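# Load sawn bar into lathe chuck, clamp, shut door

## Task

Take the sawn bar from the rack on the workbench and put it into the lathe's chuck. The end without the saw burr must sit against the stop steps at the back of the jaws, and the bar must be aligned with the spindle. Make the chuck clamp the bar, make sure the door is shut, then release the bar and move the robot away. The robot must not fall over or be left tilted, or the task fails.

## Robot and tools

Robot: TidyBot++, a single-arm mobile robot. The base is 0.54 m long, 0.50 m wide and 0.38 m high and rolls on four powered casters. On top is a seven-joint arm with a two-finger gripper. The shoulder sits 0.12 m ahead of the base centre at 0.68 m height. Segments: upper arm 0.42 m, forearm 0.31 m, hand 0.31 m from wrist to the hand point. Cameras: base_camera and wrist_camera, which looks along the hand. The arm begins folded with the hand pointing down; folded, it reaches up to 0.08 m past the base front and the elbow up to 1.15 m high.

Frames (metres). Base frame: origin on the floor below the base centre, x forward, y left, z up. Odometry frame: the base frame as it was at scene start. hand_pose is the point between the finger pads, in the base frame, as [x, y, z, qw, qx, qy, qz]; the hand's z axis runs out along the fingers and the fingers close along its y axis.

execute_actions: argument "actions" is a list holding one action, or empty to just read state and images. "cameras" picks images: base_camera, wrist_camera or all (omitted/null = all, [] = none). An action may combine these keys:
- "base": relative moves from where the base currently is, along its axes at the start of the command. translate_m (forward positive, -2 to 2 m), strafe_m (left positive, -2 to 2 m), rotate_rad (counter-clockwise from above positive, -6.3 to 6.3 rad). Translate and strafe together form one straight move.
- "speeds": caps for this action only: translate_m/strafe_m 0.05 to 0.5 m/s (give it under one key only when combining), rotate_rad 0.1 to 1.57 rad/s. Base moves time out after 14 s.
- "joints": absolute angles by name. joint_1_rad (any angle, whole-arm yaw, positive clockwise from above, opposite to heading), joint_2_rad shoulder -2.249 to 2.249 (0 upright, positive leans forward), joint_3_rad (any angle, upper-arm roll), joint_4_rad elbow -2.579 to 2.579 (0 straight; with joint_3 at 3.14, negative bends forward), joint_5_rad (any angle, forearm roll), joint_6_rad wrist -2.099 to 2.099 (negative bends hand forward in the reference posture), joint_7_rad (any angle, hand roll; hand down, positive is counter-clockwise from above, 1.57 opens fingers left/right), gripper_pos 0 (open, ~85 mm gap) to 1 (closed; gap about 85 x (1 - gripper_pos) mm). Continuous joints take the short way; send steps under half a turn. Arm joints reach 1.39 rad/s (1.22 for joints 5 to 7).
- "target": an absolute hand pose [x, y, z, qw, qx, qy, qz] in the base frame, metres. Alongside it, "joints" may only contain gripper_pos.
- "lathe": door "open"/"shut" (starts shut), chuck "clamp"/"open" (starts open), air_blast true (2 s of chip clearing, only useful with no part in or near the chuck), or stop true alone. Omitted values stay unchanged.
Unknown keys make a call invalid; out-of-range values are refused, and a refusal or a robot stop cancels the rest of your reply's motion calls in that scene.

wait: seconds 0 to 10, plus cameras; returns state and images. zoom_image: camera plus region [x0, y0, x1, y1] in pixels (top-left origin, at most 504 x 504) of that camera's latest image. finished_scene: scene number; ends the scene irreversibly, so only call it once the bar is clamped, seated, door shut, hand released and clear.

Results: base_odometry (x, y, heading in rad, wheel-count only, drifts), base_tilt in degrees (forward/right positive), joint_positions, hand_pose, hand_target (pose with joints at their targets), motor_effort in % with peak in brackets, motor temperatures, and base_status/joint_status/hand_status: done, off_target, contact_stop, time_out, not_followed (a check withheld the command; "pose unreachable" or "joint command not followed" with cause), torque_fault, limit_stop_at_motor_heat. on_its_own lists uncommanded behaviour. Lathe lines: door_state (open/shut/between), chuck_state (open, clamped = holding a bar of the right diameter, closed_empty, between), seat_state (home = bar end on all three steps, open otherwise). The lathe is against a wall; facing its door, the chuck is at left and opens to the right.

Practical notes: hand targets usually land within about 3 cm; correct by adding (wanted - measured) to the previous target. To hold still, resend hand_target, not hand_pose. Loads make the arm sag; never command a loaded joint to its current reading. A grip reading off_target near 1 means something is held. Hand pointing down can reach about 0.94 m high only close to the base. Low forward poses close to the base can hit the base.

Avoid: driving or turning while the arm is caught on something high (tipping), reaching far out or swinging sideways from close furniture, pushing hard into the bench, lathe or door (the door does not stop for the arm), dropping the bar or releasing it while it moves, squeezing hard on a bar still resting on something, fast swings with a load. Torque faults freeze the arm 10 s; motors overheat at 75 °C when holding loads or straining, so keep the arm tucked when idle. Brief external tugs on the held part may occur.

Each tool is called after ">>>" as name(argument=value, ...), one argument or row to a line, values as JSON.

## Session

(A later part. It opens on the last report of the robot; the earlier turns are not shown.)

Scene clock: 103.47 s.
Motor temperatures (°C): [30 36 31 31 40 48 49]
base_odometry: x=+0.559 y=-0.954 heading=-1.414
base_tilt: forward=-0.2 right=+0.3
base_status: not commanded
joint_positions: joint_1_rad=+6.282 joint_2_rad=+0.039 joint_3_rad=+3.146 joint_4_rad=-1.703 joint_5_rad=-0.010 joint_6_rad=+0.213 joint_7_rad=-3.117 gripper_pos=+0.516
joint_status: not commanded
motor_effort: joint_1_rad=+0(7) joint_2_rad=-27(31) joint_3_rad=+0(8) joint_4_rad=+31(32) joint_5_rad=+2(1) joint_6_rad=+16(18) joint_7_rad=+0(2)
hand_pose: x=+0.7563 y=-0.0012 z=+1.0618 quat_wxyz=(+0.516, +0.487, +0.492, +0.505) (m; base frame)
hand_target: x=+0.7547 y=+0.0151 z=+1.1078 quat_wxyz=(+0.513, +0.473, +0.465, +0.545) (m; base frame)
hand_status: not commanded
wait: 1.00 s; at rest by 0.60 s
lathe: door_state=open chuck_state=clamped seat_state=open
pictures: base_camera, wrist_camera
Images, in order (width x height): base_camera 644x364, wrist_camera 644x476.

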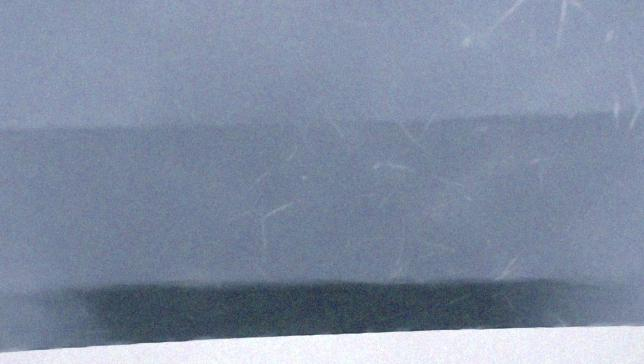

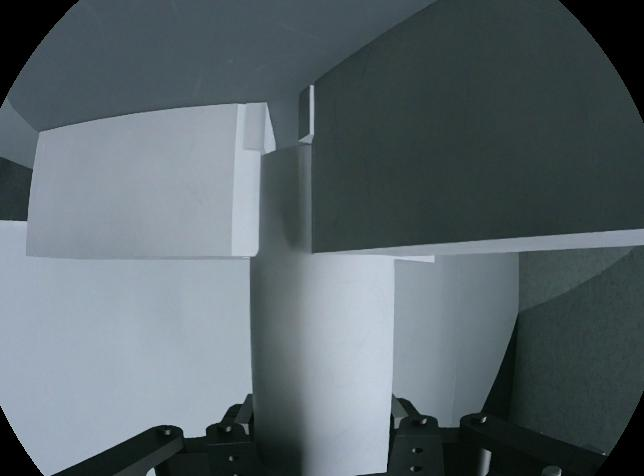

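>>> execute_actions(
  actions=[
    {"joints":{"joint_2_rad":0.024,"joint_4_rad":-1.655,"joint_6_rad":0.22,"joint_7_rad":-3.2}},
  ],
  cameras=[],
)

>>> execute_actions(
  actions=[
    {"lathe":{"chuck":"open"}},
  ],
  cameras=[],
)

>>> wait(
  seconds=1,
)

>>> zoom_image(
  camera="wrist_camera",
  region=[230, 100, 350, 190],
)

Scene clock: 104.23 s.
Motor temperatures (°C): [30 36 31 31 40 48 49]
base_odometry: x=+0.559 y=-0.954 heading=-1.414
base_tilt: forward=-0.1 right=+0.3
base_status: not commanded
joint_positions: joint_1_rad=+6.282 joint_2_rad=+0.039 joint_3_rad=+3.146 joint_4_rad=-1.703 joint_5_rad=-0.010 joint_6_rad=+0.213 joint_7_rad=-3.122 gripper_pos=+0.516
joint_status: joint_4_rad off_target (ended at -1.703, target -1.655); the others done
motor_effort: joint_1_rad=-2(2) joint_2_rad=-29(30) joint_3_rad=-2(3) joint_4_rad=+28(31) joint_5_rad=+0(2) joint_6_rad=+13(17) joint_7_rad=-2(2)
hand_pose: x=+0.7561 y=-0.0012 z=+1.0618 quat_wxyz=(+0.514, +0.488, +0.491, +0.507) (m; base frame)
hand_target: x=+0.7507 y=+0.0151 z=+1.1033 quat_wxyz=(+0.506, +0.480, +0.463, +0.548) (m; base frame)
hand_status: not commanded
lathe: door_state=open chuck_state=clamped seat_state=open
pictures: none
No camera images: "cameras" was empty.

Scene clock: 104.73 s.
Motor temperatures (°C): [30 36 31 31 40 48 49]
base_odometry: x=+0.559 y=-0.954 heading=-1.414
base_tilt: forward=-0.1 right=+0.3
base_status: not commanded
joint_positions: joint_1_rad=+6.282 joint_2_rad=+0.042 joint_3_rad=+3.146 joint_4_rad=-1.700 joint_5_rad=-0.010 joint_6_rad=+0.213 joint_7_rad=-3.122 gripper_pos=+0.516
joint_status: not commanded
motor_effort: joint_1_rad=+0(2) joint_2_rad=-30(32) joint_3_rad=+0(2) joint_4_rad=+25(28) joint_5_rad=+0(1) joint_6_rad=+12(14) joint_7_rad=-1(2)
hand_pose: x=+0.7575 y=-0.0010 z=+1.0621 quat_wxyz=(+0.514, +0.488, +0.490, +0.507) (m; base frame)
hand_target: x=+0.7507 y=+0.0151 z=+1.1033 quat_wxyz=(+0.506, +0.480, +0.463, +0.548) (m; base frame)
hand_status: not commanded
lathe: door_state=open chuck_state=between seat_state=open
pictures: none
No camera images: "cameras" was empty.

Scene clock: 105.73 s.
Motor temperatures (°C): [30 36 31 31 40 48 49]
base_odometry: x=+0.559 y=-0.954 heading=-1.414
base_tilt: forward=-0.1 right=+0.3
base_status: not commanded
joint_positions: joint_1_rad=+6.282 joint_2_rad=+0.042 joint_3_rad=+3.146 joint_4_rad=-1.700 joint_5_rad=-0.010 joint_6_rad=+0.213 joint_7_rad=-3.122 gripper_pos=+0.516
joint_status: not commanded
motor_effort: joint_1_rad=+0(2) joint_2_rad=-30(32) joint_3_rad=-1(2) joint_4_rad=+25(28) joint_5_rad=+0(1) joint_6_rad=+12(14) joint_7_rad=-1(2)
hand_pose: x=+0.7575 y=-0.0010 z=+1.0621 quat_wxyz=(+0.514, +0.488, +0.490, +0.507) (m; base frame)
hand_target: x=+0.7507 y=+0.0151 z=+1.1033 quat_wxyz=(+0.506, +0.480, +0.463, +0.548) (m; base frame)
hand_status: not commanded
wait: 1.00 s; at rest by 0.27 s
lathe: door_state=open chuck_state=open seat_state=open
pictures: base_camera, wrist_camera
Images, in order (width x height): base_camera 644x364, wrist_camera 644x476.

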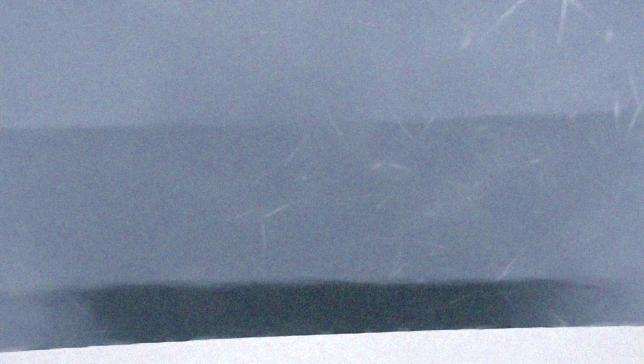

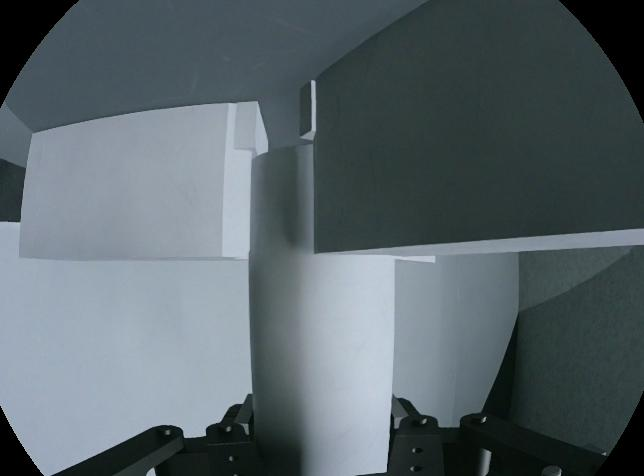

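Scaled by 4.200.

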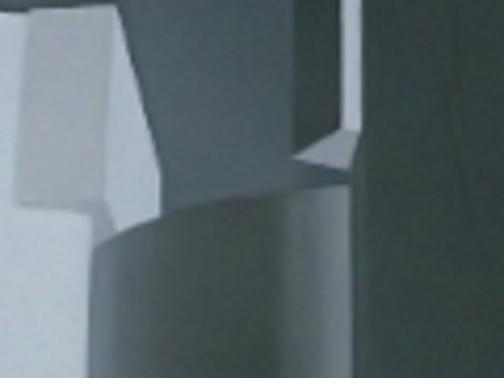

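>>> execute_actions(
  actions=[
    {"base":{"strafe_m":0.007},"speeds":{"strafe_m":0.05}},
  ],
  cameras=["wrist_camera"],
)

>>> zoom_image(
  camera="wrist_camera",
  region=[230, 100, 350, 190],
)

Scene clock: 106.53 s.
Motor temperatures (°C): [30 36 31 31 40 48 49]
base_odometry: x=+0.566 y=-0.952 heading=-1.413
base_tilt: forward=-0.1 right=+0.3
base_status: done
joint_positions: joint_1_rad=+6.287 joint_2_rad=+0.042 joint_3_rad=+3.152 joint_4_rad=-1.700 joint_5_rad=-0.010 joint_6_rad=+0.213 joint_7_rad=-3.122 gripper_pos=+0.516
joint_status: not commanded
motor_effort: joint_1_rad=-4(8) joint_2_rad=-30(30) joint_3_rad=-4(8) joint_4_rad=+25(26) joint_5_rad=+1(1) joint_6_rad=+13(13) joint_7_rad=-2(2)
hand_pose: x=+0.7575 y=-0.0083 z=+1.0621 quat_wxyz=(+0.517, +0.491, +0.488, +0.504) (m; base frame)
hand_target: x=+0.7507 y=+0.0151 z=+1.1033 quat_wxyz=(+0.506, +0.480, +0.463, +0.548) (m; base frame)
hand_status: not commanded
lathe: door_state=open chuck_state=open seat_state=open
pictures: wrist_camera
Images, in order (width x height): wrist_camera 644x476.

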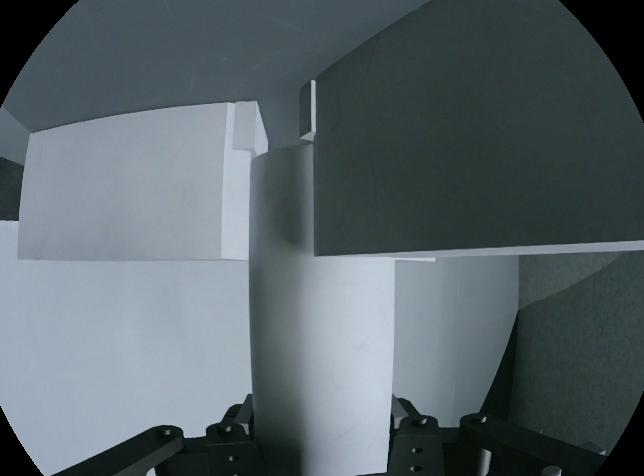

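Scaled by 4.200.

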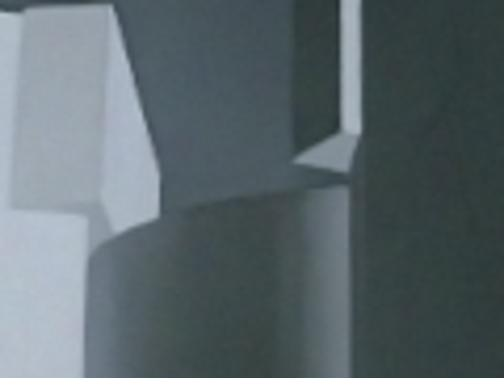

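>>> execute_actions(
  actions=[
    {"base":{"rotate_rad":0.008,"strafe_m":-0.004},"speeds":{"strafe_m":0.05,"rotate_rad":0.1}},
  ],
  cameras=[],
)

>>> execute_actions(
  actions=[
    {"lathe":{"chuck":"clamp"}},
  ],
  cameras=[],
)

>>> wait(
  seconds=1,
)

>>> zoom_image(
  camera="wrist_camera",
  region=[230, 100, 350, 190],
)

Scene clock: 107.27 s.
Motor temperatures (°C): [30 36 31 31 40 48 49]
base_odometry: x=+0.562 y=-0.953 heading=-1.406
base_tilt: forward=-0.1 right=+0.3
base_status: done
joint_positions: joint_1_rad=+6.288 joint_2_rad=+0.042 joint_3_rad=+3.153 joint_4_rad=-1.700 joint_5_rad=-0.010 joint_6_rad=+0.213 joint_7_rad=-3.122 gripper_pos=+0.516
joint_status: not commanded
motor_effort: joint_1_rad=-4(11) joint_2_rad=-30(30) joint_3_rad=-5(10) joint_4_rad=+25(26) joint_5_rad=+1(1) joint_6_rad=+13(13) joint_7_rad=-2(2)
hand_pose: x=+0.7575 y=-0.0093 z=+1.0621 quat_wxyz=(+0.518, +0.491, +0.487, +0.503) (m; base frame)
hand_target: x=+0.7507 y=+0.0151 z=+1.1033 quat_wxyz=(+0.506, +0.480, +0.463, +0.548) (m; base frame)
hand_status: not commanded
lathe: door_state=open chuck_state=open seat_state=open
pictures: none
No camera images: "cameras" was empty.

Scene clock: 107.57 s.
Motor temperatures (°C): [30 36 31 31 40 48 49]
base_odometry: x=+0.562 y=-0.953 heading=-1.406
base_tilt: forward=-0.1 right=+0.3
base_status: not commanded
joint_positions: joint_1_rad=+6.288 joint_2_rad=+0.042 joint_3_rad=+3.153 joint_4_rad=-1.700 joint_5_rad=-0.010 joint_6_rad=+0.213 joint_7_rad=-3.122 gripper_pos=+0.516
joint_status: not commanded
motor_effort: joint_1_rad=-4(6) joint_2_rad=-30(30) joint_3_rad=-4(6) joint_4_rad=+25(26) joint_5_rad=+0(1) joint_6_rad=+13(13) joint_7_rad=-1(2)
hand_pose: x=+0.7575 y=-0.0096 z=+1.0621 quat_wxyz=(+0.518, +0.491, +0.487, +0.503) (m; base frame)
hand_target: x=+0.7507 y=+0.0151 z=+1.1033 quat_wxyz=(+0.506, +0.480, +0.463, +0.548) (m; base frame)
hand_status: not commanded
lathe: door_state=open chuck_state=between seat_state=open
pictures: none
No camera images: "cameras" was empty.

Scene clock: 108.57 s.
Motor temperatures (°C): [30 36 31 31 40 48 49]
base_odometry: x=+0.562 y=-0.953 heading=-1.406
base_tilt: forward=-0.1 right=+0.3
base_status: not commanded
joint_positions: joint_1_rad=+6.288 joint_2_rad=+0.038 joint_3_rad=+3.153 joint_4_rad=-1.704 joint_5_rad=-0.010 joint_6_rad=+0.213 joint_7_rad=-3.123 gripper_pos=+0.516
joint_status: not commanded
motor_effort: joint_1_rad=-4(6) joint_2_rad=-29(30) joint_3_rad=-5(6) joint_4_rad=+27(26) joint_5_rad=+0(1) joint_6_rad=+14(13) joint_7_rad=-1(2)
hand_pose: x=+0.7559 y=-0.0095 z=+1.0618 quat_wxyz=(+0.517, +0.492, +0.487, +0.503) (m; base frame)
hand_target: x=+0.7507 y=+0.0151 z=+1.1033 quat_wxyz=(+0.506, +0.480, +0.463, +0.548) (m; base frame)
hand_status: not commanded
wait: 1.00 s; at rest by 0.60 s
lathe: door_state=open chuck_state=clamped seat_state=home
pictures: base_camera, wrist_camera
Images, in order (width x height): base_camera 644x364, wrist_camera 644x476.

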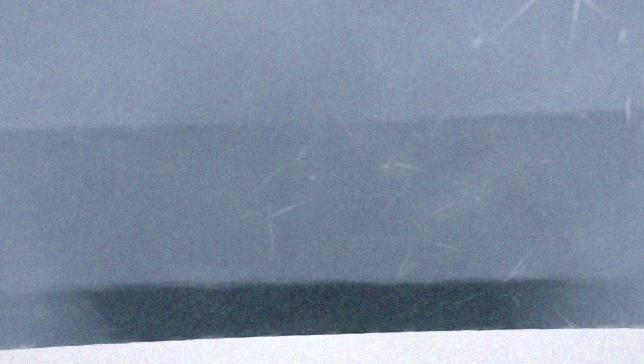

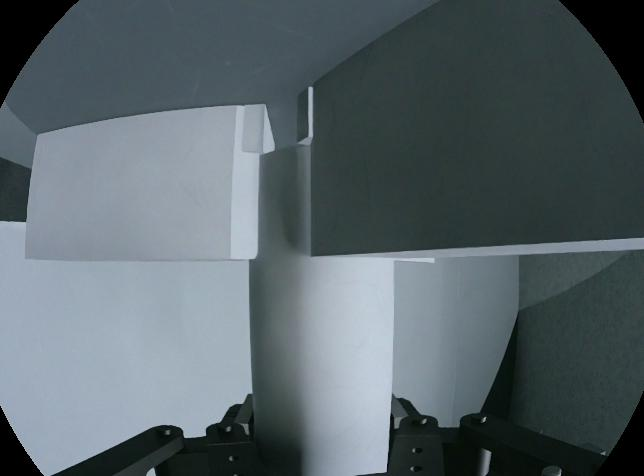

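Scaled by 4.200.

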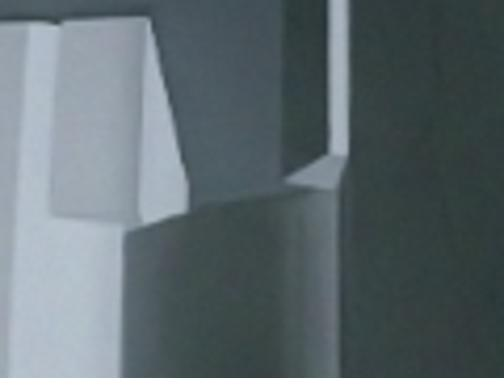

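Home and clamped. Relax and release.

>>> execute_actions(
  actions=[
    {"base":{"strafe_m":-0.01},"speeds":{"strafe_m":0.05}},
  ],
  cameras=[],
)

>>> execute_actions(
  actions=[
    {"joints":{"gripper_pos":0.1}},
  ],
  cameras=["wrist_camera"],
)

Scene clock: 109.27 s.
Motor temperatures (°C): [30 36 31 31 40 48 49]
base_odometry: x=+0.552 y=-0.955 heading=-1.406
base_tilt: forward=-0.1 right=+0.3
base_status: done
joint_positions: joint_1_rad=+6.280 joint_2_rad=+0.038 joint_3_rad=+3.145 joint_4_rad=-1.704 joint_5_rad=-0.010 joint_6_rad=+0.213 joint_7_rad=-3.123 gripper_pos=+0.516
joint_status: not commanded
motor_effort: joint_1_rad=-2(4) joint_2_rad=-30(31) joint_3_rad=-2(4) joint_4_rad=+24(27) joint_5_rad=+0(1) joint_6_rad=+12(14) joint_7_rad=-1(2)
hand_pose: x=+0.7559 y=+0.0007 z=+1.0618 quat_wxyz=(+0.513, +0.488, +0.491, +0.507) (m; base frame)
hand_target: x=+0.7507 y=+0.0151 z=+1.1033 quat_wxyz=(+0.506, +0.480, +0.463, +0.548) (m; base frame)
hand_status: not commanded
lathe: door_state=open chuck_state=clamped seat_state=home
pictures: none
No camera images: "cameras" was empty.

Scene clock: 110.30 s.
Motor temperatures (°C): [30 36 31 31 40 48 49]
base_odometry: x=+0.552 y=-0.955 heading=-1.406
base_tilt: forward=-0.1 right=+0.3
base_status: not commanded
joint_positions: joint_1_rad=+6.280 joint_2_rad=+0.028 joint_3_rad=+3.145 joint_4_rad=-1.689 joint_5_rad=-0.010 joint_6_rad=+0.213 joint_7_rad=-3.124 gripper_pos=+0.100
joint_status: all done
motor_effort: joint_1_rad=+0(2) joint_2_rad=-26(32) joint_3_rad=+0(3) joint_4_rad=+21(25) joint_5_rad=+0(1) joint_6_rad=+9(13) joint_7_rad=+0(2)
hand_pose: x=+0.7522 y=+0.0008 z=+1.0778 quat_wxyz=(+0.519, +0.482, +0.484, +0.514) (m; base frame)
hand_target: x=+0.7507 y=+0.0151 z=+1.1033 quat_wxyz=(+0.506, +0.480, +0.463, +0.548) (m; base frame)
hand_status: not commanded
lathe: door_state=open chuck_state=clamped seat_state=home
pictures: wrist_camera
Images, in order (width x height): wrist_camera 644x476.

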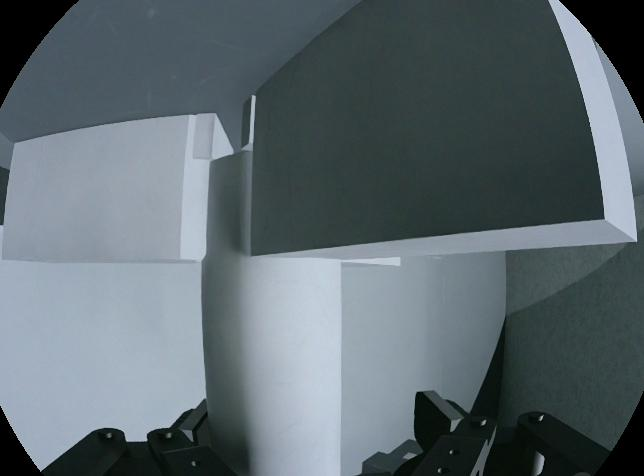

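>>> execute_actions(
  actions=[
    {"joints":{"gripper_pos":0,"joint_6_rad":0.17}},
  ],
  cameras=["wrist_camera"],
)

Scene clock: 110.93 s.
Motor temperatures (°C): [30 36 31 31 40 48 49]
base_odometry: x=+0.552 y=-0.955 heading=-1.406
base_tilt: forward=-0.1 right=+0.3
base_status: not commanded
joint_positions: joint_1_rad=+6.280 joint_2_rad=+0.023 joint_3_rad=+3.145 joint_4_rad=-1.684 joint_5_rad=-0.010 joint_6_rad=+0.190 joint_7_rad=-3.124 gripper_pos=+0.000
joint_status: all done
motor_effort: joint_1_rad=+0(1) joint_2_rad=-24(26) joint_3_rad=+0(1) joint_4_rad=+20(21) joint_5_rad=+0(1) joint_6_rad=+9(9) joint_7_rad=-1(1)
hand_pose: x=+0.7509 y=+0.0009 z=+1.0765 quat_wxyz=(+0.516, +0.485, +0.488, +0.511) (m; base frame)
hand_target: x=+0.7521 y=+0.0151 z=+1.0878 quat_wxyz=(+0.494, +0.493, +0.475, +0.535) (m; base frame)
hand_status: not commanded
lathe: door_state=open chuck_state=clamped seat_state=home
pictures: wrist_camera
Images, in order (width x height): wrist_camera 644x476.

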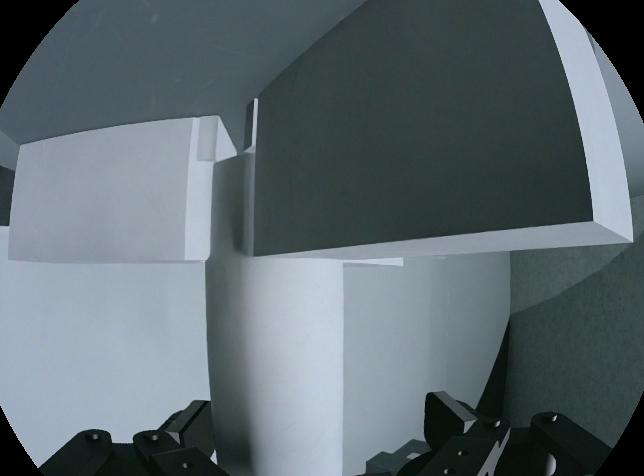

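>>> execute_actions(
  actions=[
    {"joints":{"joint_2_rad":0.045,"joint_6_rad":0.165}},
  ],
  cameras=["wrist_camera"],
)

Scene clock: 111.53 s.
Motor temperatures (°C): [30 36 31 31 40 48 49]
base_odometry: x=+0.552 y=-0.955 heading=-1.406
base_tilt: forward=-0.1 right=+0.3
base_status: not commanded
joint_positions: joint_1_rad=+6.280 joint_2_rad=+0.028 joint_3_rad=+3.145 joint_4_rad=-1.684 joint_5_rad=-0.010 joint_6_rad=+0.190 joint_7_rad=-3.124 gripper_pos=+0.000
joint_status: all done
motor_effort: joint_1_rad=+0(0) joint_2_rad=-24(25) joint_3_rad=+0(1) joint_4_rad=+20(20) joint_5_rad=+0(1) joint_6_rad=+8(9) joint_7_rad=-1(1)
hand_pose: x=+0.7531 y=+0.0009 z=+1.0731 quat_wxyz=(+0.514, +0.486, +0.489, +0.510) (m; base frame)
hand_target: x=+0.7605 y=+0.0152 z=+1.0728 quat_wxyz=(+0.488, +0.500, +0.482, +0.529) (m; base frame)
hand_status: not commanded
lathe: door_state=open chuck_state=clamped seat_state=home
pictures: wrist_camera
Images, in order (width x height): wrist_camera 644x476.

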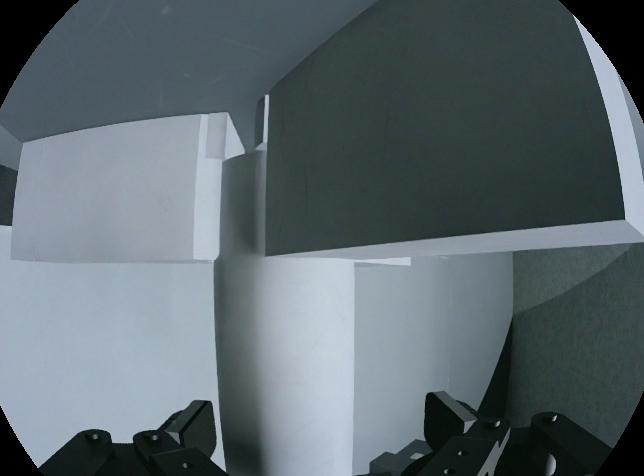

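>>> execute_actions(
  actions=[
    {"joints":{"joint_2_rad":0.06}},
  ],
  cameras=["wrist_camera"],
)

Scene clock: 112.20 s.
Motor temperatures (°C): [30 36 31 31 40 48 49]
base_odometry: x=+0.552 y=-0.955 heading=-1.406
base_tilt: forward=-0.2 right=+0.3
base_status: not commanded
joint_positions: joint_1_rad=+6.280 joint_2_rad=+0.038 joint_3_rad=+3.145 joint_4_rad=-1.684 joint_5_rad=-0.010 joint_6_rad=+0.190 joint_7_rad=-3.124 gripper_pos=+0.000
joint_status: all done
motor_effort: joint_1_rad=+0(0) joint_2_rad=-24(25) joint_3_rad=+0(1) joint_4_rad=+20(20) joint_5_rad=+0(1) joint_6_rad=+8(9) joint_7_rad=+0(1)
hand_pose: x=+0.7567 y=+0.0009 z=+1.0673 quat_wxyz=(+0.512, +0.489, +0.492, +0.507) (m; base frame)
hand_target: x=+0.7663 y=+0.0153 z=+1.0631 quat_wxyz=(+0.484, +0.504, +0.486, +0.525) (m; base frame)
hand_status: not commanded
lathe: door_state=open chuck_state=clamped seat_state=home
pictures: wrist_camera
Images, in order (width x height): wrist_camera 644x476.

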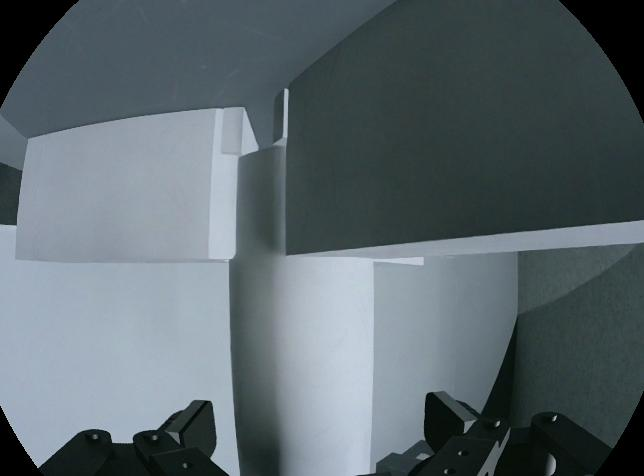

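Good clearance both sides. Back out.

>>> execute_actions(
  actions=[
    {"base":{"translate_m":-0.06},"speeds":{"translate_m":0.08}},
  ],
  cameras=["wrist_camera"],
)

>>> execute_actions(
  actions=[
    {"base":{"translate_m":-0.36}},
  ],
  cameras=["wrist_camera"],
)

Scene clock: 113.53 s.
Motor temperatures (°C): [30 36 31 31 40 48 49]
base_odometry: x=+0.543 y=-0.895 heading=-1.406
base_tilt: forward=-0.2 right=+0.3
base_status: done
joint_positions: joint_1_rad=+6.280 joint_2_rad=+0.043 joint_3_rad=+3.145 joint_4_rad=-1.684 joint_5_rad=-0.010 joint_6_rad=+0.190 joint_7_rad=-3.124 gripper_pos=+0.000
joint_status: not commanded
motor_effort: joint_1_rad=+0(1) joint_2_rad=-25(27) joint_3_rad=+0(2) joint_4_rad=+20(20) joint_5_rad=+1(1) joint_6_rad=+8(9) joint_7_rad=+0(1)
hand_pose: x=+0.7589 y=+0.0009 z=+1.0639 quat_wxyz=(+0.511, +0.490, +0.493, +0.506) (m; base frame)
hand_target: x=+0.7663 y=+0.0153 z=+1.0631 quat_wxyz=(+0.484, +0.504, +0.486, +0.525) (m; base frame)
hand_status: not commanded
lathe: door_state=open chuck_state=clamped seat_state=home
pictures: wrist_camera
Images, in order (width x height): wrist_camera 644x476.

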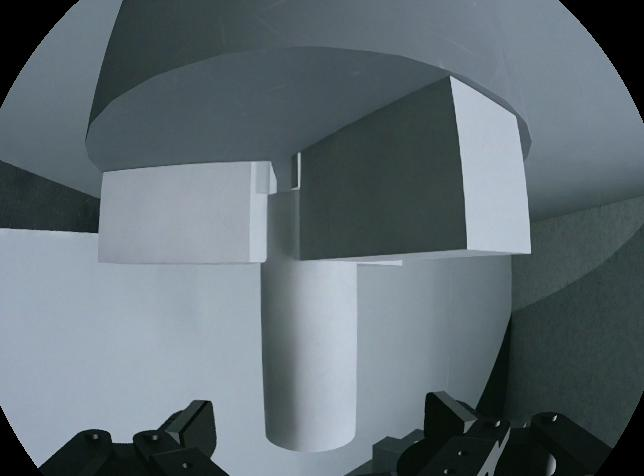

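Scene clock: 115.57 s.
Motor temperatures (°C): [30 36 31 31 40 48 49]
base_odometry: x=+0.484 y=-0.540 heading=-1.407
base_tilt: forward=-0.2 right=+0.3
base_status: done
joint_positions: joint_1_rad=+6.280 joint_2_rad=+0.042 joint_3_rad=+3.145 joint_4_rad=-1.682 joint_5_rad=-0.010 joint_6_rad=+0.190 joint_7_rad=-3.124 gripper_pos=+0.000
joint_status: not commanded
motor_effort: joint_1_rad=+0(2) joint_2_rad=-24(27) joint_3_rad=-1(2) joint_4_rad=+20(21) joint_5_rad=+0(1) joint_6_rad=+8(9) joint_7_rad=+0(1)
hand_pose: x=+0.7586 y=+0.0009 z=+1.0651 quat_wxyz=(+0.511, +0.489, +0.492, +0.506) (m; base frame)
hand_target: x=+0.7663 y=+0.0153 z=+1.0631 quat_wxyz=(+0.484, +0.504, +0.486, +0.525) (m; base frame)
hand_status: not commanded
lathe: door_state=open chuck_state=clamped seat_state=home
pictures: wrist_camera
Images, in order (width x height): wrist_camera 644x476.

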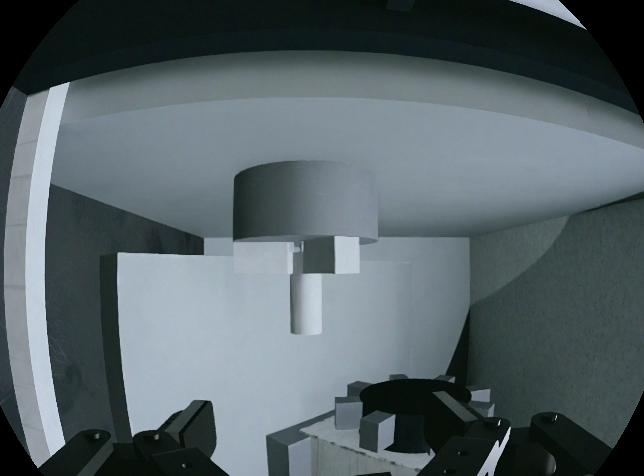

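>>> execute_actions(
  actions=[
    {"base":{"translate_m":-0.15}},
  ],
  cameras=["wrist_camera"],
)

>>> execute_actions(
  actions=[
    {"lathe":{"door":"shut"}},
  ],
  cameras=[],
)

>>> wait(
  seconds=3,
)

Scene clock: 117.17 s.
Motor temperatures (°C): [30 36 31 31 40 48 49]
base_odometry: x=+0.460 y=-0.391 heading=-1.407
base_tilt: forward=-0.2 right=+0.3
base_status: done
joint_positions: joint_1_rad=+6.280 joint_2_rad=+0.042 joint_3_rad=+3.145 joint_4_rad=-1.682 joint_5_rad=-0.010 joint_6_rad=+0.190 joint_7_rad=-3.124 gripper_pos=+0.000
joint_status: not commanded
motor_effort: joint_1_rad=+0(1) joint_2_rad=-24(27) joint_3_rad=+0(1) joint_4_rad=+20(21) joint_5_rad=+0(1) joint_6_rad=+7(9) joint_7_rad=+0(1)
hand_pose: x=+0.7586 y=+0.0009 z=+1.0655 quat_wxyz=(+0.511, +0.489, +0.492, +0.507) (m; base frame)
hand_target: x=+0.7663 y=+0.0153 z=+1.0631 quat_wxyz=(+0.484, +0.504, +0.486, +0.525) (m; base frame)
hand_status: not commanded
lathe: door_state=open chuck_state=clamped seat_state=home
pictures: wrist_camera
Images, in order (width x height): wrist_camera 644x476.

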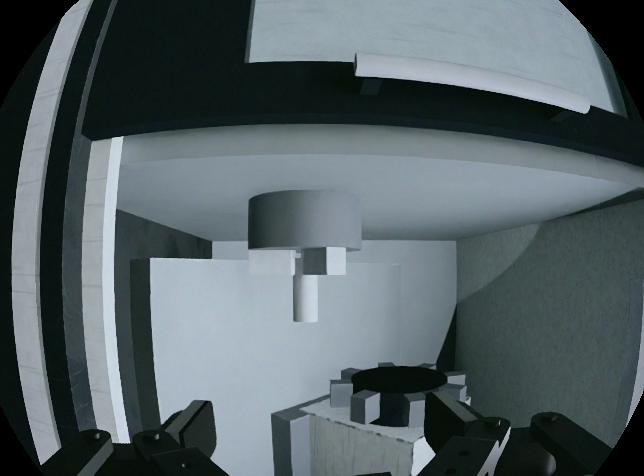

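Scene clock: 117.47 s.
Motor temperatures (°C): [30 36 31 31 40 48 49]
base_odometry: x=+0.460 y=-0.391 heading=-1.407
base_tilt: forward=-0.1 right=+0.3
base_status: not commanded
joint_positions: joint_1_rad=+6.280 joint_2_rad=+0.042 joint_3_rad=+3.145 joint_4_rad=-1.682 joint_5_rad=-0.010 joint_6_rad=+0.190 joint_7_rad=-3.124 gripper_pos=+0.000
joint_status: not commanded
motor_effort: joint_1_rad=+0(0) joint_2_rad=-24(25) joint_3_rad=-1(1) joint_4_rad=+20(20) joint_5_rad=+1(1) joint_6_rad=+8(8) joint_7_rad=+0(1)
hand_pose: x=+0.7586 y=+0.0009 z=+1.0655 quat_wxyz=(+0.511, +0.489, +0.492, +0.507) (m; base frame)
hand_target: x=+0.7663 y=+0.0153 z=+1.0631 quat_wxyz=(+0.484, +0.504, +0.486, +0.525) (m; base frame)
hand_status: not commanded
lathe: door_state=between chuck_state=clamped seat_state=home
pictures: none
No camera images: "cameras" was empty.

Scene clock: 120.47 s.
Motor temperatures (°C): [30 36 31 31 40 48 49]
base_odometry: x=+0.460 y=-0.391 heading=-1.407
base_tilt: forward=-0.1 right=+0.3
base_status: not commanded
joint_positions: joint_1_rad=+6.280 joint_2_rad=+0.042 joint_3_rad=+3.145 joint_4_rad=-1.682 joint_5_rad=-0.010 joint_6_rad=+0.190 joint_7_rad=-3.124 gripper_pos=+0.000
joint_status: not commanded
motor_effort: joint_1_rad=+0(0) joint_2_rad=-24(25) joint_3_rad=+0(1) joint_4_rad=+20(20) joint_5_rad=+0(1) joint_6_rad=+8(8) joint_7_rad=+0(1)
hand_pose: x=+0.7586 y=+0.0009 z=+1.0655 quat_wxyz=(+0.511, +0.489, +0.492, +0.507) (m; base frame)
hand_target: x=+0.7663 y=+0.0153 z=+1.0631 quat_wxyz=(+0.484, +0.504, +0.486, +0.525) (m; base frame)
hand_status: not commanded
wait: 3.00 s; at rest by 0.27 s
lathe: door_state=shut chuck_state=clamped seat_state=home
pictures: base_camera, wrist_camera
Images, in order (width x height): base_camera 644x364, wrist_camera 644x476.

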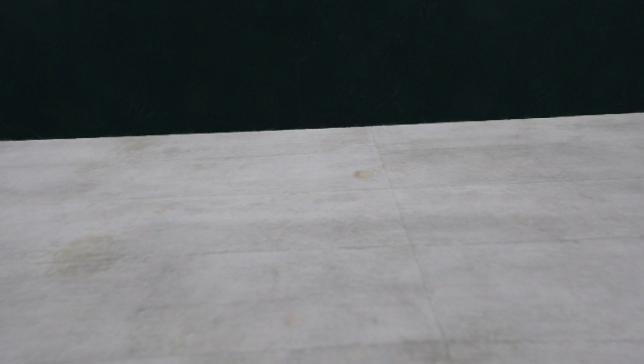

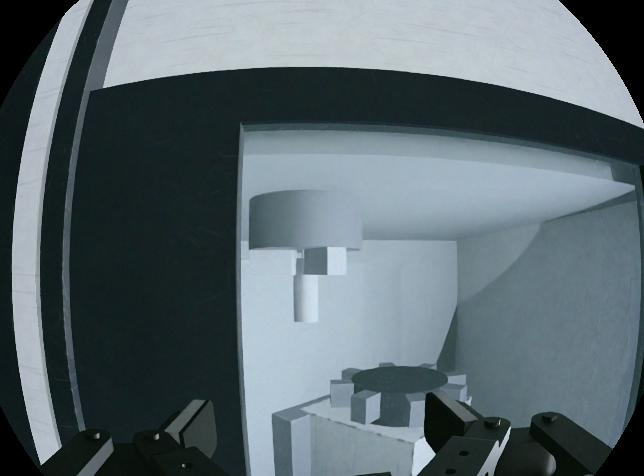

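>>> finished_scene(
  scene=2,
)

The scene is finished: the task was done.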